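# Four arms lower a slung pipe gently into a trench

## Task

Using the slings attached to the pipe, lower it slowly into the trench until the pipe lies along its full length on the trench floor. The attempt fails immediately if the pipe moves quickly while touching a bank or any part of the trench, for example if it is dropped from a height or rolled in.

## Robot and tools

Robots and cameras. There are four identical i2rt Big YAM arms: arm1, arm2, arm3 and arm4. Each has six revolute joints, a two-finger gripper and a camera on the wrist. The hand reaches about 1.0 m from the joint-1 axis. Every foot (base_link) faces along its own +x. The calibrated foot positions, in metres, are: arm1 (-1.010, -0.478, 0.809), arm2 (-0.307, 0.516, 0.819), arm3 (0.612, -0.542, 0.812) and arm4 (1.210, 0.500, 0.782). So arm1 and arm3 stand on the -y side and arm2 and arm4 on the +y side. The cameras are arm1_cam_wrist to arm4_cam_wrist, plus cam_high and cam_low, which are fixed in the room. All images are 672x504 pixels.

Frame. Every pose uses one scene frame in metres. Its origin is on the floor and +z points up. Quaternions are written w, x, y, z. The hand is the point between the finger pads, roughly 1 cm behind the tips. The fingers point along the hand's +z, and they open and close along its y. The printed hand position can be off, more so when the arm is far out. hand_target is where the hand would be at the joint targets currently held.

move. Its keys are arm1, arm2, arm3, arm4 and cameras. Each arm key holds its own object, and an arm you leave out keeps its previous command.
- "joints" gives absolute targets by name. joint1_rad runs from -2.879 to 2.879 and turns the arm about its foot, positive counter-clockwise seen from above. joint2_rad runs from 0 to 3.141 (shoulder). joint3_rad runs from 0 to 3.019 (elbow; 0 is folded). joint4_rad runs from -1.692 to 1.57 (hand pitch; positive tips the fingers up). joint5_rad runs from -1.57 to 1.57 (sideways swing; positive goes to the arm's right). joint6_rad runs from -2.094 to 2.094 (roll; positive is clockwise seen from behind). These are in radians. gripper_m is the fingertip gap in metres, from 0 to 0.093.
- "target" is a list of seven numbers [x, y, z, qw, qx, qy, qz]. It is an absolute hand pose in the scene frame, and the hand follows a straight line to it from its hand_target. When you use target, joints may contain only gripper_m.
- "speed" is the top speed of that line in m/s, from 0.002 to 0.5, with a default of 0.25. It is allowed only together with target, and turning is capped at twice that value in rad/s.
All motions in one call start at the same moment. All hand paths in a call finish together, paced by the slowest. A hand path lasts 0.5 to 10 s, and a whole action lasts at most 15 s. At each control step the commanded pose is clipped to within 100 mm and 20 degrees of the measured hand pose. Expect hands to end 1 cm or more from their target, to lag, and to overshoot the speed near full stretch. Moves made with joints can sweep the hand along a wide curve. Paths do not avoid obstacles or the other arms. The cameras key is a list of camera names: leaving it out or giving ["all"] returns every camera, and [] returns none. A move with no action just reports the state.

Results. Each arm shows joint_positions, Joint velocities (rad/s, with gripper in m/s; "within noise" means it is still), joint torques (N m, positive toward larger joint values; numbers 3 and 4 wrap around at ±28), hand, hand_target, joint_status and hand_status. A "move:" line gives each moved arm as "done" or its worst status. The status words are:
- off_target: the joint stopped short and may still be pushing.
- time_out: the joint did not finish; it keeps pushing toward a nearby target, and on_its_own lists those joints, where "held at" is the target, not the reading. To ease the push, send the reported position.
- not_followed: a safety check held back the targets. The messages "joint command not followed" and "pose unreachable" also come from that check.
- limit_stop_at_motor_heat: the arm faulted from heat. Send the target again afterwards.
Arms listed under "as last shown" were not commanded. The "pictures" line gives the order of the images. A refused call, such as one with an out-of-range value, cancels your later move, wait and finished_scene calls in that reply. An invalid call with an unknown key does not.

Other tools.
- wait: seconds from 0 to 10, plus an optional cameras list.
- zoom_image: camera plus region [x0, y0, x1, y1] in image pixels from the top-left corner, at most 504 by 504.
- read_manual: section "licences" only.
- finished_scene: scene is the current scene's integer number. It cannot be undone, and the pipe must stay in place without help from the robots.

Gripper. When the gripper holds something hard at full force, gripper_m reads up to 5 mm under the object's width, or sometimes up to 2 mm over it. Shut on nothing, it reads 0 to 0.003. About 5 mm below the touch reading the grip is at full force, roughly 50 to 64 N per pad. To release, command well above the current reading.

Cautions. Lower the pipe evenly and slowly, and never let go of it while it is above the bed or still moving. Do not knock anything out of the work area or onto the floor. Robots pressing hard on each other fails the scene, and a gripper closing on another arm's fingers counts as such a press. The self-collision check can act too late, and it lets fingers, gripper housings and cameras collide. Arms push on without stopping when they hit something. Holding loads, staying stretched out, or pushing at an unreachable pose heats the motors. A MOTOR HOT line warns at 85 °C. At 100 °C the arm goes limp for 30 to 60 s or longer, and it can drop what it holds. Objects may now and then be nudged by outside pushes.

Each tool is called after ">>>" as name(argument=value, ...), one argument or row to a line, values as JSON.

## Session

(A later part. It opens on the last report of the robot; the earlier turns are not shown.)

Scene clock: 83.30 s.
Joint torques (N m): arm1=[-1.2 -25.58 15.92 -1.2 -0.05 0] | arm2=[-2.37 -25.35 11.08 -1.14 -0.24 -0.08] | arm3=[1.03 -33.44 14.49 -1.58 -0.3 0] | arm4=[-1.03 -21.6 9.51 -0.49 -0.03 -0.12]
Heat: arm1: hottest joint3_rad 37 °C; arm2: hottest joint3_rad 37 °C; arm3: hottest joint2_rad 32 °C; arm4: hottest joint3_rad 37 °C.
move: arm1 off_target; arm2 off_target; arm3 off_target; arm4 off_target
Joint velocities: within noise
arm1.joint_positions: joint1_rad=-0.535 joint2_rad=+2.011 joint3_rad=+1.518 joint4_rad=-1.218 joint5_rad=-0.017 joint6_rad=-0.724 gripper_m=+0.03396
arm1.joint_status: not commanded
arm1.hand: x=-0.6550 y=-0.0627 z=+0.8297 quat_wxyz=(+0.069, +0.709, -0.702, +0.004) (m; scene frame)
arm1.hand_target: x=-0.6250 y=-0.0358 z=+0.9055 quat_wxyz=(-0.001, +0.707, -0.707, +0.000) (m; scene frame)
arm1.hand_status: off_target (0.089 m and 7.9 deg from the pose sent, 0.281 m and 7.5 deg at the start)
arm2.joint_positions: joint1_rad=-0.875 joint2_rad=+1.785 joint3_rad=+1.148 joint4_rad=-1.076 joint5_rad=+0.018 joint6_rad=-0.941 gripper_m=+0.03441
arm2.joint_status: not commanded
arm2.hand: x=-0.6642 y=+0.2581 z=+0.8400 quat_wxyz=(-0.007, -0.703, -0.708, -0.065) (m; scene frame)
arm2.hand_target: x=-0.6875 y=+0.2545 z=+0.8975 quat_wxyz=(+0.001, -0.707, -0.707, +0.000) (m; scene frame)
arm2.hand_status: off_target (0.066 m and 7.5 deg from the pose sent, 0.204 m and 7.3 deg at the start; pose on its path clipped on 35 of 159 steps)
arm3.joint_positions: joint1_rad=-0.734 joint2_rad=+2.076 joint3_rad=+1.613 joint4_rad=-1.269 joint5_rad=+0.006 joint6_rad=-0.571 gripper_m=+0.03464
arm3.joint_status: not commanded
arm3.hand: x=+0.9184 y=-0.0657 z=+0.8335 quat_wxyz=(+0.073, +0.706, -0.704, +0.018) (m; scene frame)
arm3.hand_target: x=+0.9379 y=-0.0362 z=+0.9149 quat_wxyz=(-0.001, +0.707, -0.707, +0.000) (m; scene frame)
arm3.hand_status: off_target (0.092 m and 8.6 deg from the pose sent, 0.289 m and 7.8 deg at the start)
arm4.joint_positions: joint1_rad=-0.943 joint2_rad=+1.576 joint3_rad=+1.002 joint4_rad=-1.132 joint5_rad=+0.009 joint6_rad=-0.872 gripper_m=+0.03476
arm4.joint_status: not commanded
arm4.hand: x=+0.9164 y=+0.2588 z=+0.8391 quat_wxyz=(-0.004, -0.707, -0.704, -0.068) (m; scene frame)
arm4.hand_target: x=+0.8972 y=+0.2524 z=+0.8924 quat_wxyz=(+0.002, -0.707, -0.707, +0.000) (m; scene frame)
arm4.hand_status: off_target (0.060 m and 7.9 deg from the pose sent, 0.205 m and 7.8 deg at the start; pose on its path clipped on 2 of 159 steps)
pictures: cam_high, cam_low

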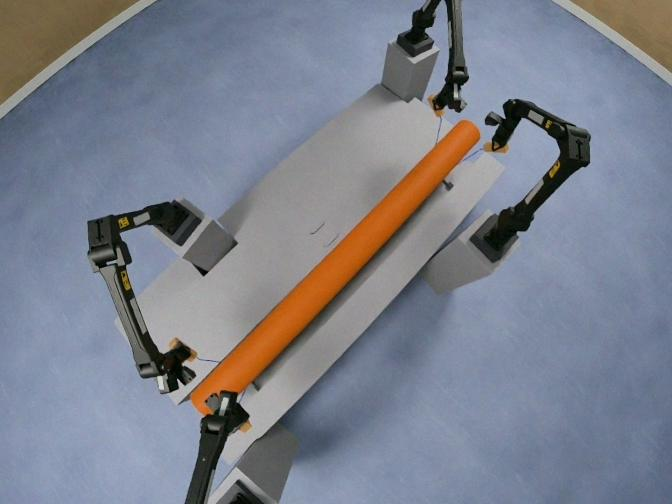

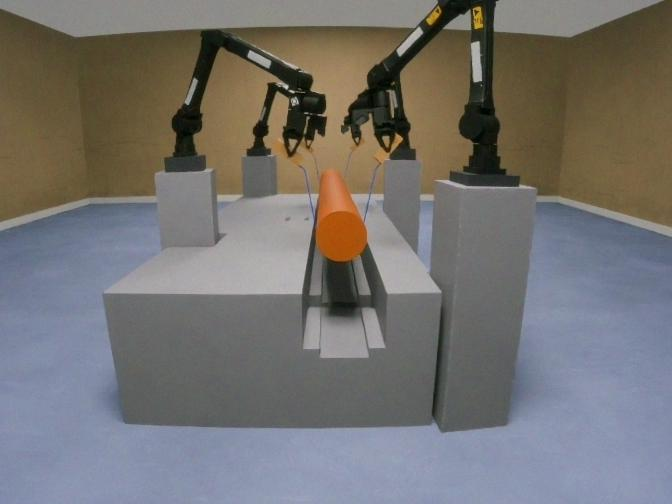

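>>> move(
  arm1={"target": [-0.622, -0.030, 0.768, 0, 0.7071, -0.7071, 0], "speed": 0.06},
  arm2={"target": [-0.690, 0.251, 0.750, 0, 0.7071, 0.7071, 0], "speed": 0.06},
  arm3={"target": [0.942, -0.030, 0.776, 0, 0.7071, -0.7071, 0], "speed": 0.06},
  arm4={"target": [0.895, 0.250, 0.755, 0, 0.7071, 0.7071, 0], "speed": 0.06},
  cameras=["cam_low", "cam_high"],
)

>>> zoom_image(
  camera="cam_low",
  region=[240, 200, 440, 370],
)

Scene clock: 93.97 s.
Joint torques (N m): arm1=[-0.97 -27.69 9.35 -0.14 -0.06 -0.01] | arm2=[-2.49 -23.18 7.66 -0.66 -0.29 -0.02] | arm3=[1.03 -33.67 8.83 -0.39 -0.29 0] | arm4=[-1.08 -19.66 6.69 -0.12 -0.09 -0.09]
Heat: arm1: hottest joint3_rad 38 °C; arm2: hottest joint3_rad 39 °C; arm3: hottest joint2_rad 34 °C; arm4: hottest joint3_rad 37 °C.
move: arm1 off_target; arm2 off_target; arm3 off_target; arm4 off_target
Joint velocities: within noise
arm1.joint_positions: joint1_rad=-0.531 joint2_rad=+2.194 joint3_rad=+1.476 joint4_rad=-0.964 joint5_rad=-0.016 joint6_rad=-0.719 gripper_m=+0.03396
arm1.joint_status: not commanded
arm1.hand: x=-0.6473 y=-0.0537 z=+0.7126 quat_wxyz=(+0.054, +0.709, -0.703, +0.004) (m; scene frame)
arm1.hand_target: x=-0.6237 y=-0.0321 z=+0.7676 quat_wxyz=(+0.000, +0.707, -0.707, +0.000) (m; scene frame)
arm1.hand_status: off_target (0.065 m and 6.3 deg from the pose sent, 0.077 m and 7.9 deg at the start)
arm2.joint_positions: joint1_rad=-0.875 joint2_rad=+2.004 joint3_rad=+1.046 joint4_rad=-0.716 joint5_rad=+0.018 joint6_rad=-0.948 gripper_m=+0.03441
arm2.joint_status: not commanded
arm2.hand: x=-0.6614 y=+0.2582 z=+0.7133 quat_wxyz=(-0.004, -0.702, -0.711, -0.045) (m; scene frame)
arm2.hand_target: x=-0.6890 y=+0.2519 z=+0.7493 quat_wxyz=(+0.001, -0.707, -0.707, +0.000) (m; scene frame)
arm2.hand_status: off_target (0.047 m and 5.3 deg from the pose sent, 0.094 m and 7.5 deg at the start)
arm3.joint_positions: joint1_rad=-0.734 joint2_rad=+2.234 joint3_rad=+1.553 joint4_rad=-1.007 joint5_rad=+0.006 joint6_rad=-0.570 gripper_m=+0.03464
arm3.joint_status: not commanded
arm3.hand: x=+0.9238 y=-0.0568 z=+0.7200 quat_wxyz=(+0.052, +0.707, -0.705, +0.013) (m; scene frame)
arm3.hand_target: x=+0.9406 y=-0.0320 z=+0.7756 quat_wxyz=(+0.000, +0.707, -0.707, +0.000) (m; scene frame)
arm3.hand_status: off_target (0.065 m and 6.2 deg from the pose sent, 0.072 m and 8.7 deg at the start)
arm4.joint_positions: joint1_rad=-0.943 joint2_rad=+1.780 joint3_rad=+0.859 joint4_rad=-0.748 joint5_rad=+0.010 joint6_rad=-0.876 gripper_m=+0.03476
arm4.joint_status: not commanded
arm4.hand: x=+0.9213 y=+0.2623 z=+0.7192 quat_wxyz=(-0.002, -0.706, -0.706, -0.050) (m; scene frame)
arm4.hand_target: x=+0.8960 y=+0.2508 z=+0.7540 quat_wxyz=(+0.001, -0.707, -0.707, +0.000) (m; scene frame)
arm4.hand_status: off_target (0.046 m and 5.8 deg from the pose sent, 0.087 m and 7.9 deg at the start)
pictures: cam_high, cam_low

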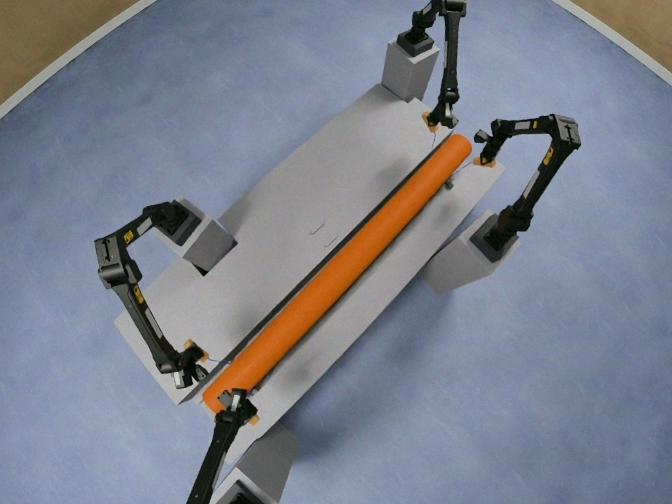

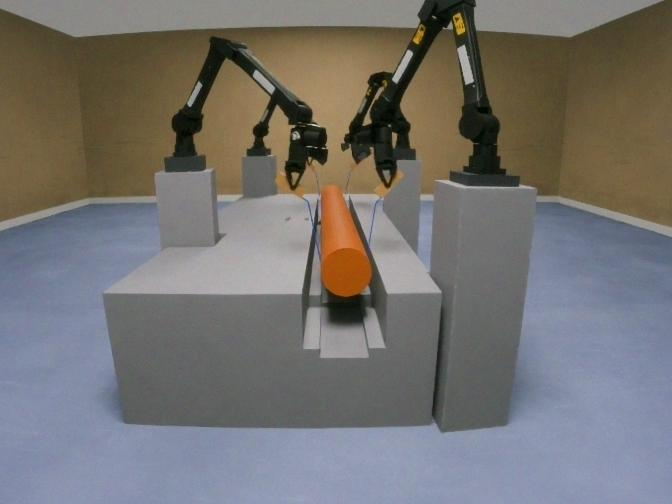

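Scaled by 2.520.

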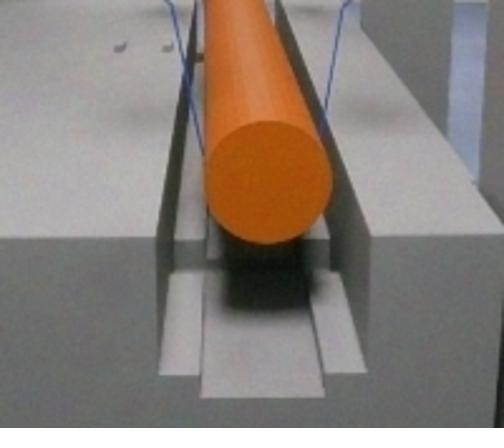

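>>> move(
  arm1={"target": [-0.624, -0.034, 0.680, 0, 0.7071, -0.7071, 0], "speed": 0.06},
  arm2={"target": [-0.688, 0.247, 0.664, 0, 0.7071, 0.7071, 0], "speed": 0.06},
  arm3={"target": [0.940, -0.034, 0.681, 0, 0.7071, -0.7071, 0], "speed": 0.06},
  arm4={"target": [0.897, 0.246, 0.662, 0, 0.7071, 0.7071, 0], "speed": 0.06},
  cameras=["cam_low"],
)

>>> zoom_image(
  camera="cam_low",
  region=[240, 200, 440, 370],
)

Scene clock: 103.47 s.
Joint torques (N m): arm1=[-0.85 -27.28 7.54 0.1 -0.06 0.02] | arm2=[-2.02 -23.59 6.19 -0.77 -0.29 0.05] | arm3=[0.97 -34.2 7.31 -0.35 -0.3 -0.01] | arm4=[-0.38 -20.72 4.21 -0.03 -0.11 0.02]
Heat: arm1: hottest joint3_rad 40 °C; arm2: hottest joint3_rad 38 °C; arm3: hottest joint2_rad 36 °C; arm4: hottest joint3_rad 36 °C.
move: arm1 off_target; arm2 off_target; arm3 off_target; arm4 off_target
Joint velocities: within noise
arm1.joint_positions: joint1_rad=-0.530 joint2_rad=+2.326 joint3_rad=+1.456 joint4_rad=-0.792 joint5_rad=-0.017 joint6_rad=-0.719 gripper_m=+0.03396
arm1.joint_status: not commanded
arm1.hand: x=-0.6490 y=-0.0569 z=+0.6329 quat_wxyz=(+0.044, +0.710, -0.703, +0.003) (m; scene frame)
arm1.hand_target: x=-0.6250 y=-0.0354 z=+0.6794 quat_wxyz=(+0.000, +0.707, -0.707, +0.000) (m; scene frame)
arm1.hand_status: off_target (0.058 m and 5.1 deg from the pose sent, 0.045 m and 6.3 deg at the start)
arm2.joint_positions: joint1_rad=-0.875 joint2_rad=+2.192 joint3_rad=+1.046 joint4_rad=-0.521 joint5_rad=+0.017 joint6_rad=-0.948 gripper_m=+0.03441
arm2.joint_status: not commanded
arm2.hand: x=-0.6566 y=+0.2601 z=+0.6304 quat_wxyz=(-0.004, -0.702, -0.711, -0.042) (m; scene frame)
arm2.hand_target: x=-0.6871 y=+0.2479 z=+0.6634 quat_wxyz=(+0.001, -0.707, -0.707, +0.000) (m; scene frame)
arm2.hand_status: off_target (0.048 m and 4.9 deg from the pose sent, 0.057 m and 5.3 deg at the start)
arm3.joint_positions: joint1_rad=-0.734 joint2_rad=+2.374 joint3_rad=+1.524 joint4_rad=-0.828 joint5_rad=+0.006 joint6_rad=-0.570 gripper_m=+0.03464
arm3.joint_status: not commanded
arm3.hand: x=+0.9193 y=-0.0633 z=+0.6305 quat_wxyz=(+0.047, +0.707, -0.706, +0.012) (m; scene frame)
arm3.hand_target: x=+0.9388 y=-0.0357 z=+0.6805 quat_wxyz=(+0.000, +0.707, -0.707, +0.000) (m; scene frame)
arm3.hand_status: off_target (0.062 m and 5.6 deg from the pose sent, 0.048 m and 6.2 deg at the start)
arm4.joint_positions: joint1_rad=-0.943 joint2_rad=+2.008 joint3_rad=+0.844 joint4_rad=-0.494 joint5_rad=+0.010 joint6_rad=-0.876 gripper_m=+0.03476
arm4.joint_status: not commanded
arm4.hand: x=+0.9218 y=+0.2621 z=+0.6304 quat_wxyz=(-0.002, -0.707, -0.706, -0.044) (m; scene frame)
arm4.hand_target: x=+0.8978 y=+0.2468 z=+0.6607 quat_wxyz=(+0.001, -0.707, -0.707, +0.000) (m; scene frame)
arm4.hand_status: off_target (0.043 m and 5.1 deg from the pose sent, 0.064 m and 5.8 deg at the start)
pictures: cam_low

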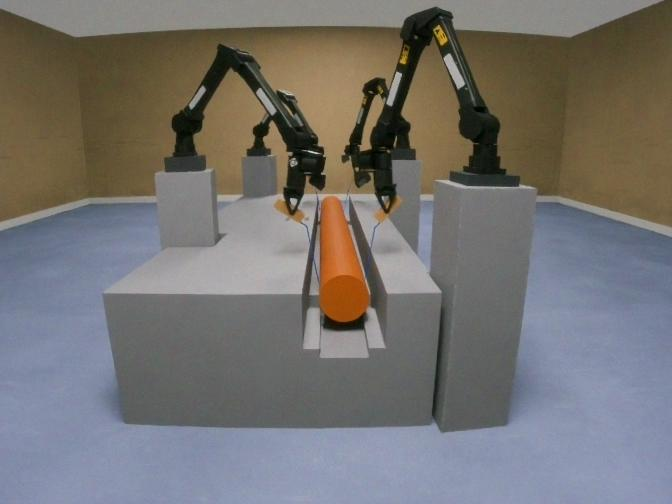

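Scaled by 2.520.

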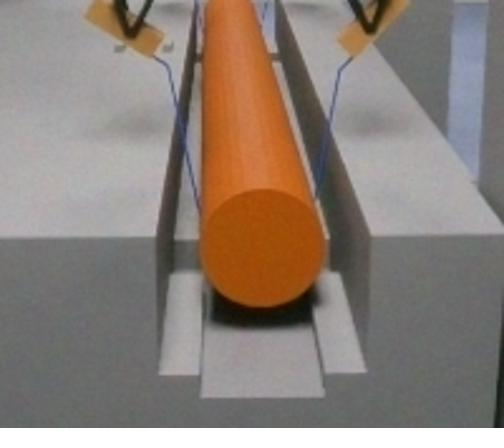

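>>> move(
  arm1={"target": [-0.625, -0.034, 0.650, 0, 0.7071, -0.7071, 0], "speed": 0.05},
  arm2={"target": [-0.686, 0.247, 0.635, 0, 0.7071, 0.7071, 0], "speed": 0.05},
  arm3={"target": [0.940, -0.034, 0.652, 0, 0.7071, -0.7071, 0], "speed": 0.05},
  arm4={"target": [0.897, 0.246, 0.633, 0, 0.7071, 0.7071, 0], "speed": 0.05},
  cameras=[],
)

>>> move(
  arm1={"target": [-0.630, -0.045, 0.572, 0, 0.7071, -0.7071, 0], "speed": 0.025},
  arm2={"target": [-0.682, 0.253, 0.560, 0, 0.7071, 0.7071, 0], "speed": 0.025},
  arm3={"target": [0.935, -0.045, 0.572, 0, 0.7071, -0.7071, 0], "speed": 0.025},
  arm4={"target": [0.900, 0.252, 0.560, 0, 0.7071, 0.7071, 0], "speed": 0.025},
  cameras=["cam_low", "cam_high"],
)

>>> zoom_image(
  camera="cam_low",
  region=[240, 200, 440, 370],
)

Scene clock: 110.43 s.
Joint torques (N m): arm1=[-1.44 -27.34 7.45 0.09 -0.01 0.03] | arm2=[-1.9 -23.18 6.12 -0.79 -0.29 0.07] | arm3=[0.91 -33.55 7.56 -0.44 -0.29 -0.02] | arm4=[-0.32 -20.54 3.99 -0.13 -0.11 0.01]
Heat: arm1: hottest joint3_rad 39 °C; arm2: hottest joint3_rad 38 °C; arm3: hottest joint2_rad 37 °C; arm4: hottest joint3_rad 35 °C.
move: arm1 off_target; arm2 off_target; arm3 off_target; arm4 off_target
Joint velocities: within noise
arm1.joint_positions: joint1_rad=-0.525 joint2_rad=+2.373 joint3_rad=+1.456 joint4_rad=-0.737 joint5_rad=-0.017 joint6_rad=-0.718 gripper_m=+0.03396
arm1.joint_status: not commanded
arm1.hand: x=-0.6518 y=-0.0569 z=+0.6063 quat_wxyz=(+0.041, +0.711, -0.702, +0.003) (m; scene frame)
arm1.hand_target: x=-0.6260 y=-0.0353 z=+0.6497 quat_wxyz=(+0.000, +0.707, -0.707, +0.000) (m; scene frame)
arm1.hand_status: off_target (0.056 m and 4.7 deg from the pose sent, 0.037 m and 5.1 deg at the start)
arm2.joint_positions: joint1_rad=-0.875 joint2_rad=+2.254 joint3_rad=+1.046 joint4_rad=-0.460 joint5_rad=+0.017 joint6_rad=-0.948 gripper_m=+0.03441
arm2.joint_status: not commanded
arm2.hand: x=-0.6521 y=+0.2631 z=+0.6039 quat_wxyz=(-0.004, -0.702, -0.711, -0.042) (m; scene frame)
arm2.hand_target: x=-0.6851 y=+0.2480 z=+0.6348 quat_wxyz=(+0.000, -0.707, -0.707, +0.000) (m; scene frame)
arm2.hand_status: off_target (0.049 m and 4.9 deg from the pose sent, 0.032 m and 4.9 deg at the start)
arm3.joint_positions: joint1_rad=-0.734 joint2_rad=+2.422 joint3_rad=+1.522 joint4_rad=-0.779 joint5_rad=+0.006 joint6_rad=-0.570 gripper_m=+0.03464
arm3.joint_status: not commanded
arm3.hand: x=+0.9165 y=-0.0676 z=+0.6027 quat_wxyz=(+0.048, +0.707, -0.706, +0.012) (m; scene frame)
arm3.hand_target: x=+0.9388 y=-0.0358 z=+0.6519 quat_wxyz=(+0.000, +0.707, -0.707, +0.000) (m; scene frame)
arm3.hand_status: off_target (0.064 m and 5.7 deg from the pose sent, 0.042 m and 5.6 deg at the start)
arm4.joint_positions: joint1_rad=-0.943 joint2_rad=+2.082 joint3_rad=+0.844 joint4_rad=-0.418 joint5_rad=+0.009 joint6_rad=-0.876 gripper_m=+0.03476
arm4.joint_status: not commanded
arm4.hand: x=+0.9247 y=+0.2642 z=+0.6028 quat_wxyz=(-0.002, -0.707, -0.706, -0.044) (m; scene frame)
arm4.hand_target: x=+0.8979 y=+0.2468 z=+0.6320 quat_wxyz=(+0.000, -0.707, -0.707, +0.000) (m; scene frame)
arm4.hand_status: off_target (0.045 m and 5.0 deg from the pose sent, 0.030 m and 5.1 deg at the start)
pictures: none
No camera images: "cameras" was empty.

Scene clock: 114.17 s.
Joint torques (N m): arm1=[-1.32 -19.14 7.54 0.77 0 -0.02] | arm2=[-1.61 -17.85 5.44 0.08 -0.24 0.04] | arm3=[0.62 -24.94 7.45 0.44 -0.29 -0.04] | arm4=[-0.5 -14.33 3.64 0.68 -0.05 0]
Heat: arm1: hottest joint3_rad 38 °C; arm2: hottest joint2_rad 37 °C; arm3: hottest joint2_rad 37 °C; arm4: hottest joint3_rad 35 °C.
move: arm1 off_target; arm2 off_target; arm3 off_target; arm4 off_target
Joint velocities: within noise
arm1.joint_positions: joint1_rad=-0.531 joint2_rad=+2.414 joint3_rad=+1.456 joint4_rad=-0.627 joint5_rad=-0.018 joint6_rad=-0.718 gripper_m=+0.03396
arm1.joint_status: not commanded
arm1.hand: x=-0.6407 y=-0.0493 z=+0.5831 quat_wxyz=(+0.006, +0.710, -0.704, +0.000) (m; scene frame)
arm1.hand_target: x=-0.6303 y=-0.0453 z=+0.5725 quat_wxyz=(+0.000, +0.707, -0.707, +0.000) (m; scene frame)
arm1.hand_status: off_target (0.016 m and 0.9 deg from the pose sent, 0.042 m and 4.7 deg at the start)
arm2.joint_positions: joint1_rad=-0.885 joint2_rad=+2.369 joint3_rad=+1.087 joint4_rad=-0.337 joint5_rad=+0.015 joint6_rad=-0.954 gripper_m=+0.03441
arm2.joint_status: not commanded
arm2.hand: x=-0.6639 y=+0.2587 z=+0.5588 quat_wxyz=(-0.002, -0.704, -0.710, -0.018) (m; scene frame)
arm2.hand_target: x=-0.6817 y=+0.2533 z=+0.5605 quat_wxyz=(+0.000, -0.707, -0.707, +0.000) (m; scene frame)
arm2.hand_status: off_target (0.019 m and 2.2 deg from the pose sent, 0.054 m and 4.9 deg at the start)
arm3.joint_positions: joint1_rad=-0.734 joint2_rad=+2.470 joint3_rad=+1.527 joint4_rad=-0.661 joint5_rad=+0.006 joint6_rad=-0.570 gripper_m=+0.03464
arm3.joint_status: not commanded
arm3.hand: x=+0.9247 y=-0.0547 z=+0.5759 quat_wxyz=(+0.011, +0.708, -0.707, +0.004) (m; scene frame)
arm3.hand_target: x=+0.9348 y=-0.0452 z=+0.5725 quat_wxyz=(+0.000, +0.707, -0.707, +0.000) (m; scene frame)
arm3.hand_status: off_target (0.015 m and 1.3 deg from the pose sent, 0.042 m and 5.7 deg at the start)
arm4.joint_positions: joint1_rad=-0.950 joint2_rad=+2.203 joint3_rad=+0.866 joint4_rad=-0.264 joint5_rad=+0.007 joint6_rad=-0.881 gripper_m=+0.03476
arm4.joint_status: not commanded
arm4.hand: x=+0.9150 y=+0.2589 z=+0.5597 quat_wxyz=(+0.000, -0.708, -0.706, -0.016) (m; scene frame)
arm4.hand_target: x=+0.9001 y=+0.2521 z=+0.5604 quat_wxyz=(+0.000, -0.707, -0.707, +0.000) (m; scene frame)
arm4.hand_status: off_target (0.016 m and 1.9 deg from the pose sent, 0.051 m and 5.0 deg at the start)
pictures: cam_high, cam_low

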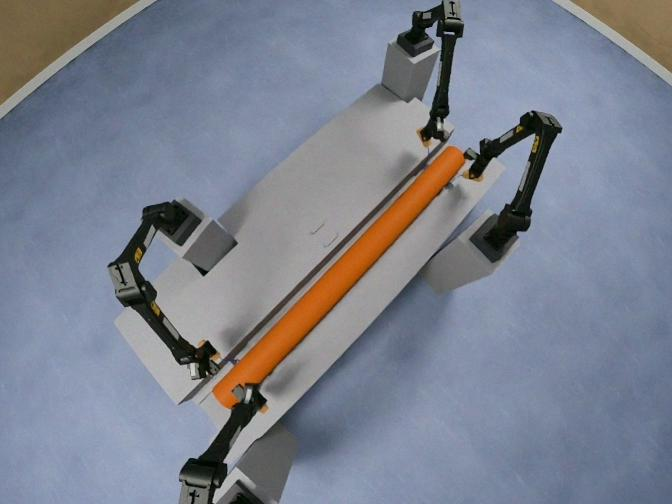

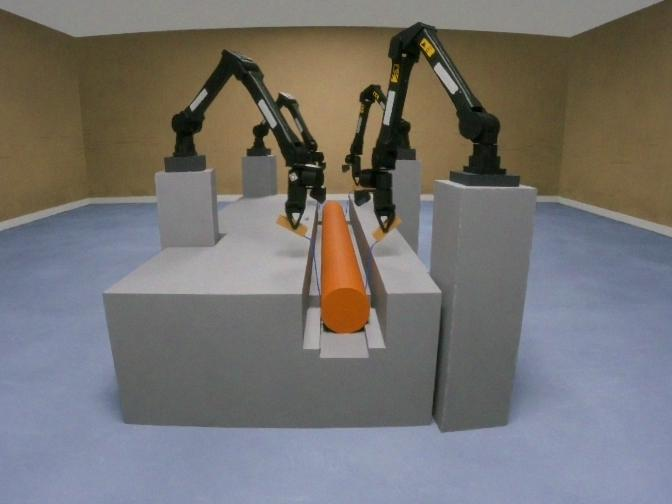

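Scaled by 2.520.

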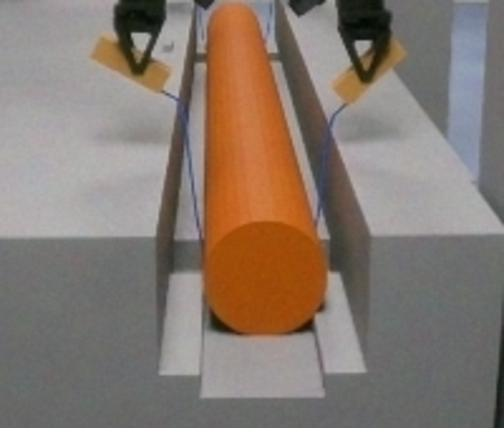

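>>> move(
  arm1={"target": [-0.633, -0.120, 0.493, 0, 0.7071, -0.7071, 0], "speed": 0.08},
  arm2={"target": [-0.682, 0.325, 0.500, 0, 0.7071, 0.7071, 0], "speed": 0.08},
  arm3={"target": [0.930, -0.120, 0.500, 0, 0.7071, -0.7071, 0], "speed": 0.08},
  arm4={"target": [0.902, 0.325, 0.500, 0, 0.7071, 0.7071, 0], "speed": 0.08},
  cameras=["cam_low"],
)

>>> zoom_image(
  camera="cam_low",
  region=[240, 200, 440, 370],
)

Scene clock: 131.43 s.
Joint torques (N m): arm1=[-1.44 -18.43 3.58 1.01 0.11 -0.08] | arm2=[-2.14 -15.85 1.78 0.27 0.32 0.11] | arm3=[0.62 -23.88 3.74 0.43 -0.26 -0.06] | arm4=[-1.26 -11.46 0.58 0.98 0.74 0.1]
Heat: arm1: hottest joint3_rad 37 °C; arm2: hottest joint2_rad 36 °C; arm3: hottest joint2_rad 37 °C; arm4: hottest joint3_rad 34 °C.
move: arm1 off_target; arm2 off_target; arm3 done; arm4 off_target
Joint velocities: within noise
arm1.joint_positions: joint1_rad=-0.622 joint2_rad=+2.521 joint3_rad=+1.379 joint4_rad=-0.403 joint5_rad=-0.020 joint6_rad=-0.796 gripper_m=+0.03396
arm1.joint_status: not commanded
arm1.hand: x=-0.6247 y=-0.1063 z=+0.5132 quat_wxyz=(-0.015, +0.706, -0.708, -0.002) (m; scene frame)
arm1.hand_target: x=-0.6335 y=-0.1201 z=+0.4940 quat_wxyz=(+0.000, +0.707, -0.707, +0.000) (m; scene frame)
arm1.hand_status: off_target (0.026 m and 1.7 deg from the pose sent, 0.115 m and 0.9 deg at the start)
arm2.joint_positions: joint1_rad=-1.021 joint2_rad=+2.483 joint3_rad=+1.079 joint4_rad=-0.169 joint5_rad=+0.003 joint6_rad=-1.101 gripper_m=+0.03441
arm2.joint_status: not commanded
arm2.hand: x=-0.6837 y=+0.3122 z=+0.5096 quat_wxyz=(-0.004, -0.701, -0.713, +0.005) (m; scene frame)
arm2.hand_target: x=-0.6816 y=+0.3248 z=+0.5004 quat_wxyz=(+0.000, -0.707, -0.707, +0.000) (m; scene frame)
arm2.hand_status: off_target (0.016 m and 1.3 deg from the pose sent, 0.091 m and 2.2 deg at the start)
arm3.joint_positions: joint1_rad=-0.803 joint2_rad=+2.550 joint3_rad=+1.401 joint4_rad=-0.427 joint5_rad=+0.006 joint6_rad=-0.638 gripper_m=+0.03464
arm3.joint_status: not commanded
arm3.hand: x=+0.9293 y=-0.1150 z=+0.5082 quat_wxyz=(-0.003, +0.707, -0.707, +0.001) (m; scene frame)
arm3.hand_target: x=+0.9298 y=-0.1200 z=+0.5002 quat_wxyz=(+0.000, +0.707, -0.707, +0.000) (m; scene frame)
arm3.hand_status: done (0.010 m and 0.3 deg from the pose sent, 0.100 m and 1.3 deg at the start)
arm4.joint_positions: joint1_rad=-1.096 joint2_rad=+2.334 joint3_rad=+0.834 joint4_rad=-0.055 joint5_rad=-0.016 joint6_rad=-1.048 gripper_m=+0.03476
arm4.joint_status: not commanded
arm4.hand: x=+0.9002 y=+0.3098 z=+0.5115 quat_wxyz=(-0.008, -0.701, -0.713, +0.009) (m; scene frame)
arm4.hand_target: x=+0.9026 y=+0.3247 z=+0.5007 quat_wxyz=(+0.000, -0.707, -0.707, +0.000) (m; scene frame)
arm4.hand_status: off_target (0.019 m and 1.7 deg from the pose sent, 0.090 m and 1.9 deg at the start)
pictures: cam_low

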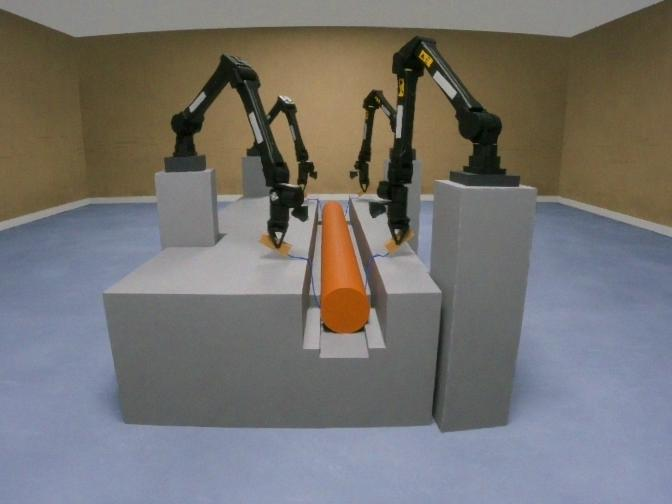

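Scaled by 2.520.

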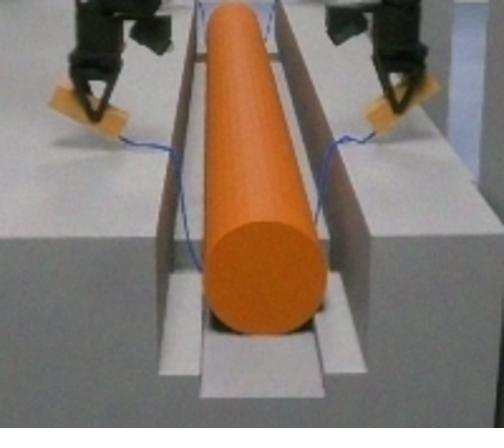

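>>> move(
  arm1={"target": [-0.633, -0.120, 0.440, 0, 0.7071, -0.7071, 0], "speed": 0.05},
  arm2={"target": [-0.682, 0.325, 0.455, 0, 0.7071, 0.7071, 0], "speed": 0.05},
  arm3={"target": [0.930, -0.120, 0.445, 0, 0.7071, -0.7071, 0], "speed": 0.05},
  arm4={"target": [0.902, 0.325, 0.460, 0, 0.7071, 0.7071, 0], "speed": 0.05},
  cameras=["cam_low"],
)

>>> zoom_image(
  camera="cam_low",
  region=[240, 150, 440, 320],
)

Scene clock: 137.23 s.
Joint torques (N m): arm1=[1.44 -15.5 6.42 1.58 -0.32 0.07] | arm2=[0.21 -14.56 3.73 0.43 -0.39 0.15] | arm3=[2.08 -20.07 6.34 1.39 -0.26 0.11] | arm4=[0.97 -11.87 1.73 0.98 -0.26 0.09]
Heat: arm1: hottest joint3_rad 37 °C; arm2: hottest joint2_rad 36 °C; arm3: hottest joint2_rad 37 °C; arm4: hottest joint3_rad 33 °C.
move: arm1 off_target; arm2 off_target; arm3 off_target; arm4 off_target
Joint velocities: within noise
arm1.joint_positions: joint1_rad=-0.647 joint2_rad=+2.611 joint3_rad=+1.405 joint4_rad=-0.371 joint5_rad=-0.010 joint6_rad=-0.810 gripper_m=+0.03396
arm1.joint_status: not commanded
arm1.hand: x=-0.6262 y=-0.1290 z=+0.4719 quat_wxyz=(+0.001, +0.702, -0.712, +0.003) (m; scene frame)
arm1.hand_target: x=-0.6345 y=-0.1219 z=+0.4421 quat_wxyz=(+0.000, +0.707, -0.707, +0.000) (m; scene frame)
arm1.hand_status: off_target (0.034 m and 0.9 deg from the pose sent, 0.075 m and 1.7 deg at the start)
arm2.joint_positions: joint1_rad=-1.052 joint2_rad=+2.589 joint3_rad=+1.121 joint4_rad=-0.124 joint5_rad=+0.020 joint6_rad=-1.107 gripper_m=+0.03441
arm2.joint_status: not commanded
arm2.hand: x=-0.6802 y=+0.3311 z=+0.4688 quat_wxyz=(+0.001, -0.709, -0.705, -0.007) (m; scene frame)
arm2.hand_target: x=-0.6816 y=+0.3252 z=+0.4556 quat_wxyz=(+0.000, -0.707, -0.707, +0.000) (m; scene frame)
arm2.hand_status: off_target (0.015 m and 0.9 deg from the pose sent, 0.056 m and 1.3 deg at the start)
arm3.joint_positions: joint1_rad=-0.822 joint2_rad=+2.634 joint3_rad=+1.437 joint4_rad=-0.399 joint5_rad=+0.005 joint6_rad=-0.655 gripper_m=+0.03464
arm3.joint_status: not commanded
arm3.hand: x=+0.9313 y=-0.1288 z=+0.4708 quat_wxyz=(+0.007, +0.706, -0.708, +0.002) (m; scene frame)
arm3.hand_target: x=+0.9291 y=-0.1214 z=+0.4466 quat_wxyz=(+0.000, +0.707, -0.707, +0.000) (m; scene frame)
arm3.hand_status: off_target (0.027 m and 0.9 deg from the pose sent, 0.063 m and 0.3 deg at the start)
arm4.joint_positions: joint1_rad=-1.131 joint2_rad=+2.458 joint3_rad=+0.869 joint4_rad=+0.007 joint5_rad=+0.011 joint6_rad=-1.049 gripper_m=+0.03476
arm4.joint_status: not commanded
arm4.hand: x=+0.9052 y=+0.3322 z=+0.4704 quat_wxyz=(+0.002, -0.712, -0.702, -0.008) (m; scene frame)
arm4.hand_target: x=+0.9024 y=+0.3252 z=+0.4604 quat_wxyz=(+0.000, -0.707, -0.707, +0.000) (m; scene frame)
arm4.hand_status: off_target (0.013 m and 1.3 deg from the pose sent, 0.054 m and 1.7 deg at the start)
pictures: cam_low

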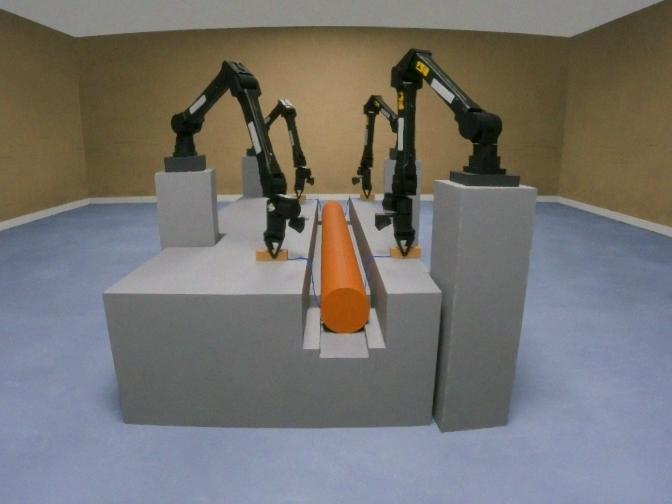

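Scaled by 2.520.

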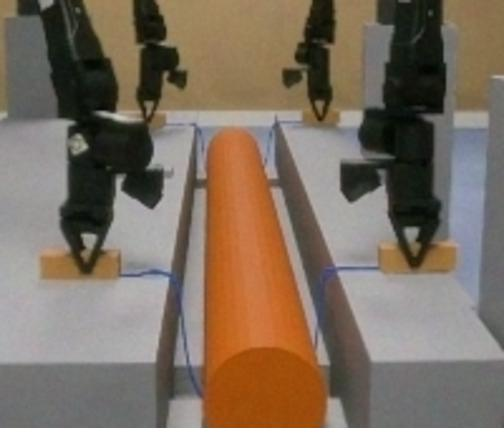

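>>> move(
  arm1={"target": [-0.6262, -0.129, 0.467, 0, 0.7071, -0.7071, 0], "speed": 0.1},
  arm2={"target": [-0.6802, 0.331, 0.470, 0, 0.7071, 0.7071, 0], "speed": 0.1},
  arm3={"target": [0.9313, -0.1288, 0.467, 0, 0.7071, -0.7071, 0], "speed": 0.1},
  arm4={"target": [0.9052, 0.3322, 0.474, 0, 0.7071, 0.7071, 0], "speed": 0.1},
  cameras=[],
)

>>> move(
  arm1={"joints": {"gripper_m": 0.085}},
  arm2={"joints": {"gripper_m": 0.085}},
  arm3={"joints": {"gripper_m": 0.085}},
  arm4={"joints": {"gripper_m": 0.085}},
  cameras=["cam_low"],
)

>>> finished_scene(
  scene=2,
)

Scene clock: 142.30 s.
Joint torques (N m): arm1=[-0.5 -20.07 3.77 0.76 -0.26 -0.09] | arm2=[-0.62 -17.9 0.91 0.06 -0.35 0.05] | arm3=[1.08 -24.88 3.18 0.73 -0.24 -0.02] | arm4=[0.09 -15.27 -0.55 0.57 -0.17 -0.06]
Heat: arm1: hottest joint3_rad 36 °C; arm2: hottest joint2_rad 36 °C; arm3: hottest joint2_rad 37 °C; arm4: hottest joint3_rad 33 °C.
move: arm1 done; arm2 done; arm3 done; arm4 done
Joint velocities: within noise
arm1.joint_positions: joint1_rad=-0.648 joint2_rad=+2.610 joint3_rad=+1.405 joint4_rad=-0.372 joint5_rad=-0.012 joint6_rad=-0.816 gripper_m=+0.03396
arm1.joint_status: not commanded
arm1.hand: x=-0.6258 y=-0.1292 z=+0.4725 quat_wxyz=(+0.001, +0.704, -0.711, +0.002) (m; scene frame)
arm1.hand_target: x=-0.6262 y=-0.1290 z=+0.4670 quat_wxyz=(+0.000, +0.707, -0.707, +0.000) (m; scene frame)
arm1.hand_status: done (0.005 m and 0.6 deg from the pose sent, 0.005 m and 0.9 deg at the start)
arm2.joint_positions: joint1_rad=-1.053 joint2_rad=+2.587 joint3_rad=+1.116 joint4_rad=-0.119 joint5_rad=+0.019 joint6_rad=-1.108 gripper_m=+0.03441
arm2.joint_status: not commanded
arm2.hand: x=-0.6801 y=+0.3316 z=+0.4695 quat_wxyz=(+0.001, -0.710, -0.705, -0.005) (m; scene frame)
arm2.hand_target: x=-0.6802 y=+0.3310 z=+0.4700 quat_wxyz=(+0.000, -0.707, -0.707, +0.000) (m; scene frame)
arm2.hand_status: done (0.001 m and 0.7 deg from the pose sent, 0.001 m and 0.9 deg at the start)
arm3.joint_positions: joint1_rad=-0.822 joint2_rad=+2.632 joint3_rad=+1.431 joint4_rad=-0.390 joint5_rad=+0.005 joint6_rad=-0.655 gripper_m=+0.03464
arm3.joint_status: not commanded
arm3.hand: x=+0.9307 y=-0.1295 z=+0.4708 quat_wxyz=(+0.005, +0.706, -0.708, +0.001) (m; scene frame)
arm3.hand_target: x=+0.9313 y=-0.1289 z=+0.4670 quat_wxyz=(+0.000, +0.707, -0.707, +0.000) (m; scene frame)
arm3.hand_status: done (0.004 m and 0.6 deg from the pose sent, 0.004 m and 0.9 deg at the start)
arm4.joint_positions: joint1_rad=-1.133 joint2_rad=+2.456 joint3_rad=+0.862 joint4_rad=+0.014 joint5_rad=+0.010 joint6_rad=-1.049 gripper_m=+0.03476
arm4.joint_status: not commanded
arm4.hand: x=+0.9067 y=+0.3334 z=+0.4709 quat_wxyz=(+0.001, -0.713, -0.701, -0.007) (m; scene frame)
arm4.hand_target: x=+0.9052 y=+0.3322 z=+0.4740 quat_wxyz=(+0.000, -0.707, -0.707, +0.000) (m; scene frame)
arm4.hand_status: done (0.004 m and 1.3 deg from the pose sent, 0.004 m and 1.3 deg at the start)
pictures: none
No camera images: "cameras" was empty.

Scene clock: 142.90 s.
Joint torques (N m): arm1=[-0.85 -19.72 3.73 0.87 -0.11 -0.11] | arm2=[-0.62 -17.96 0.99 0.08 -0.24 0.06] | arm3=[1.14 -24.88 3.14 0.43 -0.23 -0.01] | arm4=[0.26 -15.21 -0.46 0.61 -0.07 0]
Heat: arm1: hottest joint3_rad 36 °C; arm2: hottest joint2_rad 36 °C; arm3: hottest joint2_rad 37 °C; arm4: hottest joint3_rad 33 °C.
move: arm1 done; arm2 done; arm3 done; arm4 done
Joint velocities: within noise
arm1.joint_positions: joint1_rad=-0.647 joint2_rad=+2.610 joint3_rad=+1.405 joint4_rad=-0.372 joint5_rad=-0.014 joint6_rad=-0.817 gripper_m=+0.08493
arm1.joint_status: all done
arm1.hand: x=-0.6264 y=-0.1287 z=+0.4725 quat_wxyz=(+0.001, +0.704, -0.710, +0.001) (m; scene frame)
arm1.hand_target: x=-0.6262 y=-0.1291 z=+0.4670 quat_wxyz=(+0.000, +0.707, -0.707, +0.000) (m; scene frame)
arm1.hand_status: not commanded
arm2.joint_positions: joint1_rad=-1.053 joint2_rad=+2.587 joint3_rad=+1.115 joint4_rad=-0.119 joint5_rad=+0.017 joint6_rad=-1.109 gripper_m=+0.08495
arm2.joint_status: all done
arm2.hand: x=-0.6793 y=+0.3314 z=+0.4695 quat_wxyz=(-0.001, -0.709, -0.705, -0.005) (m; scene frame)
arm2.hand_target: x=-0.6803 y=+0.3309 z=+0.4700 quat_wxyz=(+0.000, -0.707, -0.707, +0.000) (m; scene frame)
arm2.hand_status: not commanded
arm3.joint_positions: joint1_rad=-0.822 joint2_rad=+2.632 joint3_rad=+1.430 joint4_rad=-0.381 joint5_rad=+0.005 joint6_rad=-0.655 gripper_m=+0.08492
arm3.joint_status: all done
arm3.hand: x=+0.9319 y=-0.1280 z=+0.4708 quat_wxyz=(+0.001, +0.706, -0.708, +0.001) (m; scene frame)
arm3.hand_target: x=+0.9314 y=-0.1288 z=+0.4670 quat_wxyz=(+0.000, +0.707, -0.707, +0.000) (m; scene frame)
arm3.hand_status: not commanded
arm4.joint_positions: joint1_rad=-1.133 joint2_rad=+2.456 joint3_rad=+0.860 joint4_rad=+0.014 joint5_rad=+0.007 joint6_rad=-1.053 gripper_m=+0.08491
arm4.joint_status: all done
arm4.hand: x=+0.9078 y=+0.3335 z=+0.4710 quat_wxyz=(-0.001, -0.712, -0.702, -0.007) (m; scene frame)
arm4.hand_target: x=+0.9052 y=+0.3322 z=+0.4740 quat_wxyz=(+0.000, -0.707, -0.707, +0.000) (m; scene frame)
arm4.hand_status: not commanded
pictures: cam_low

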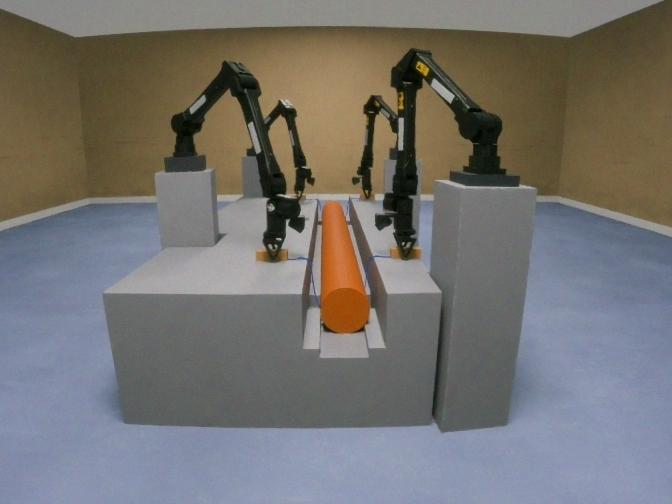

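The scene is finished: the task was done.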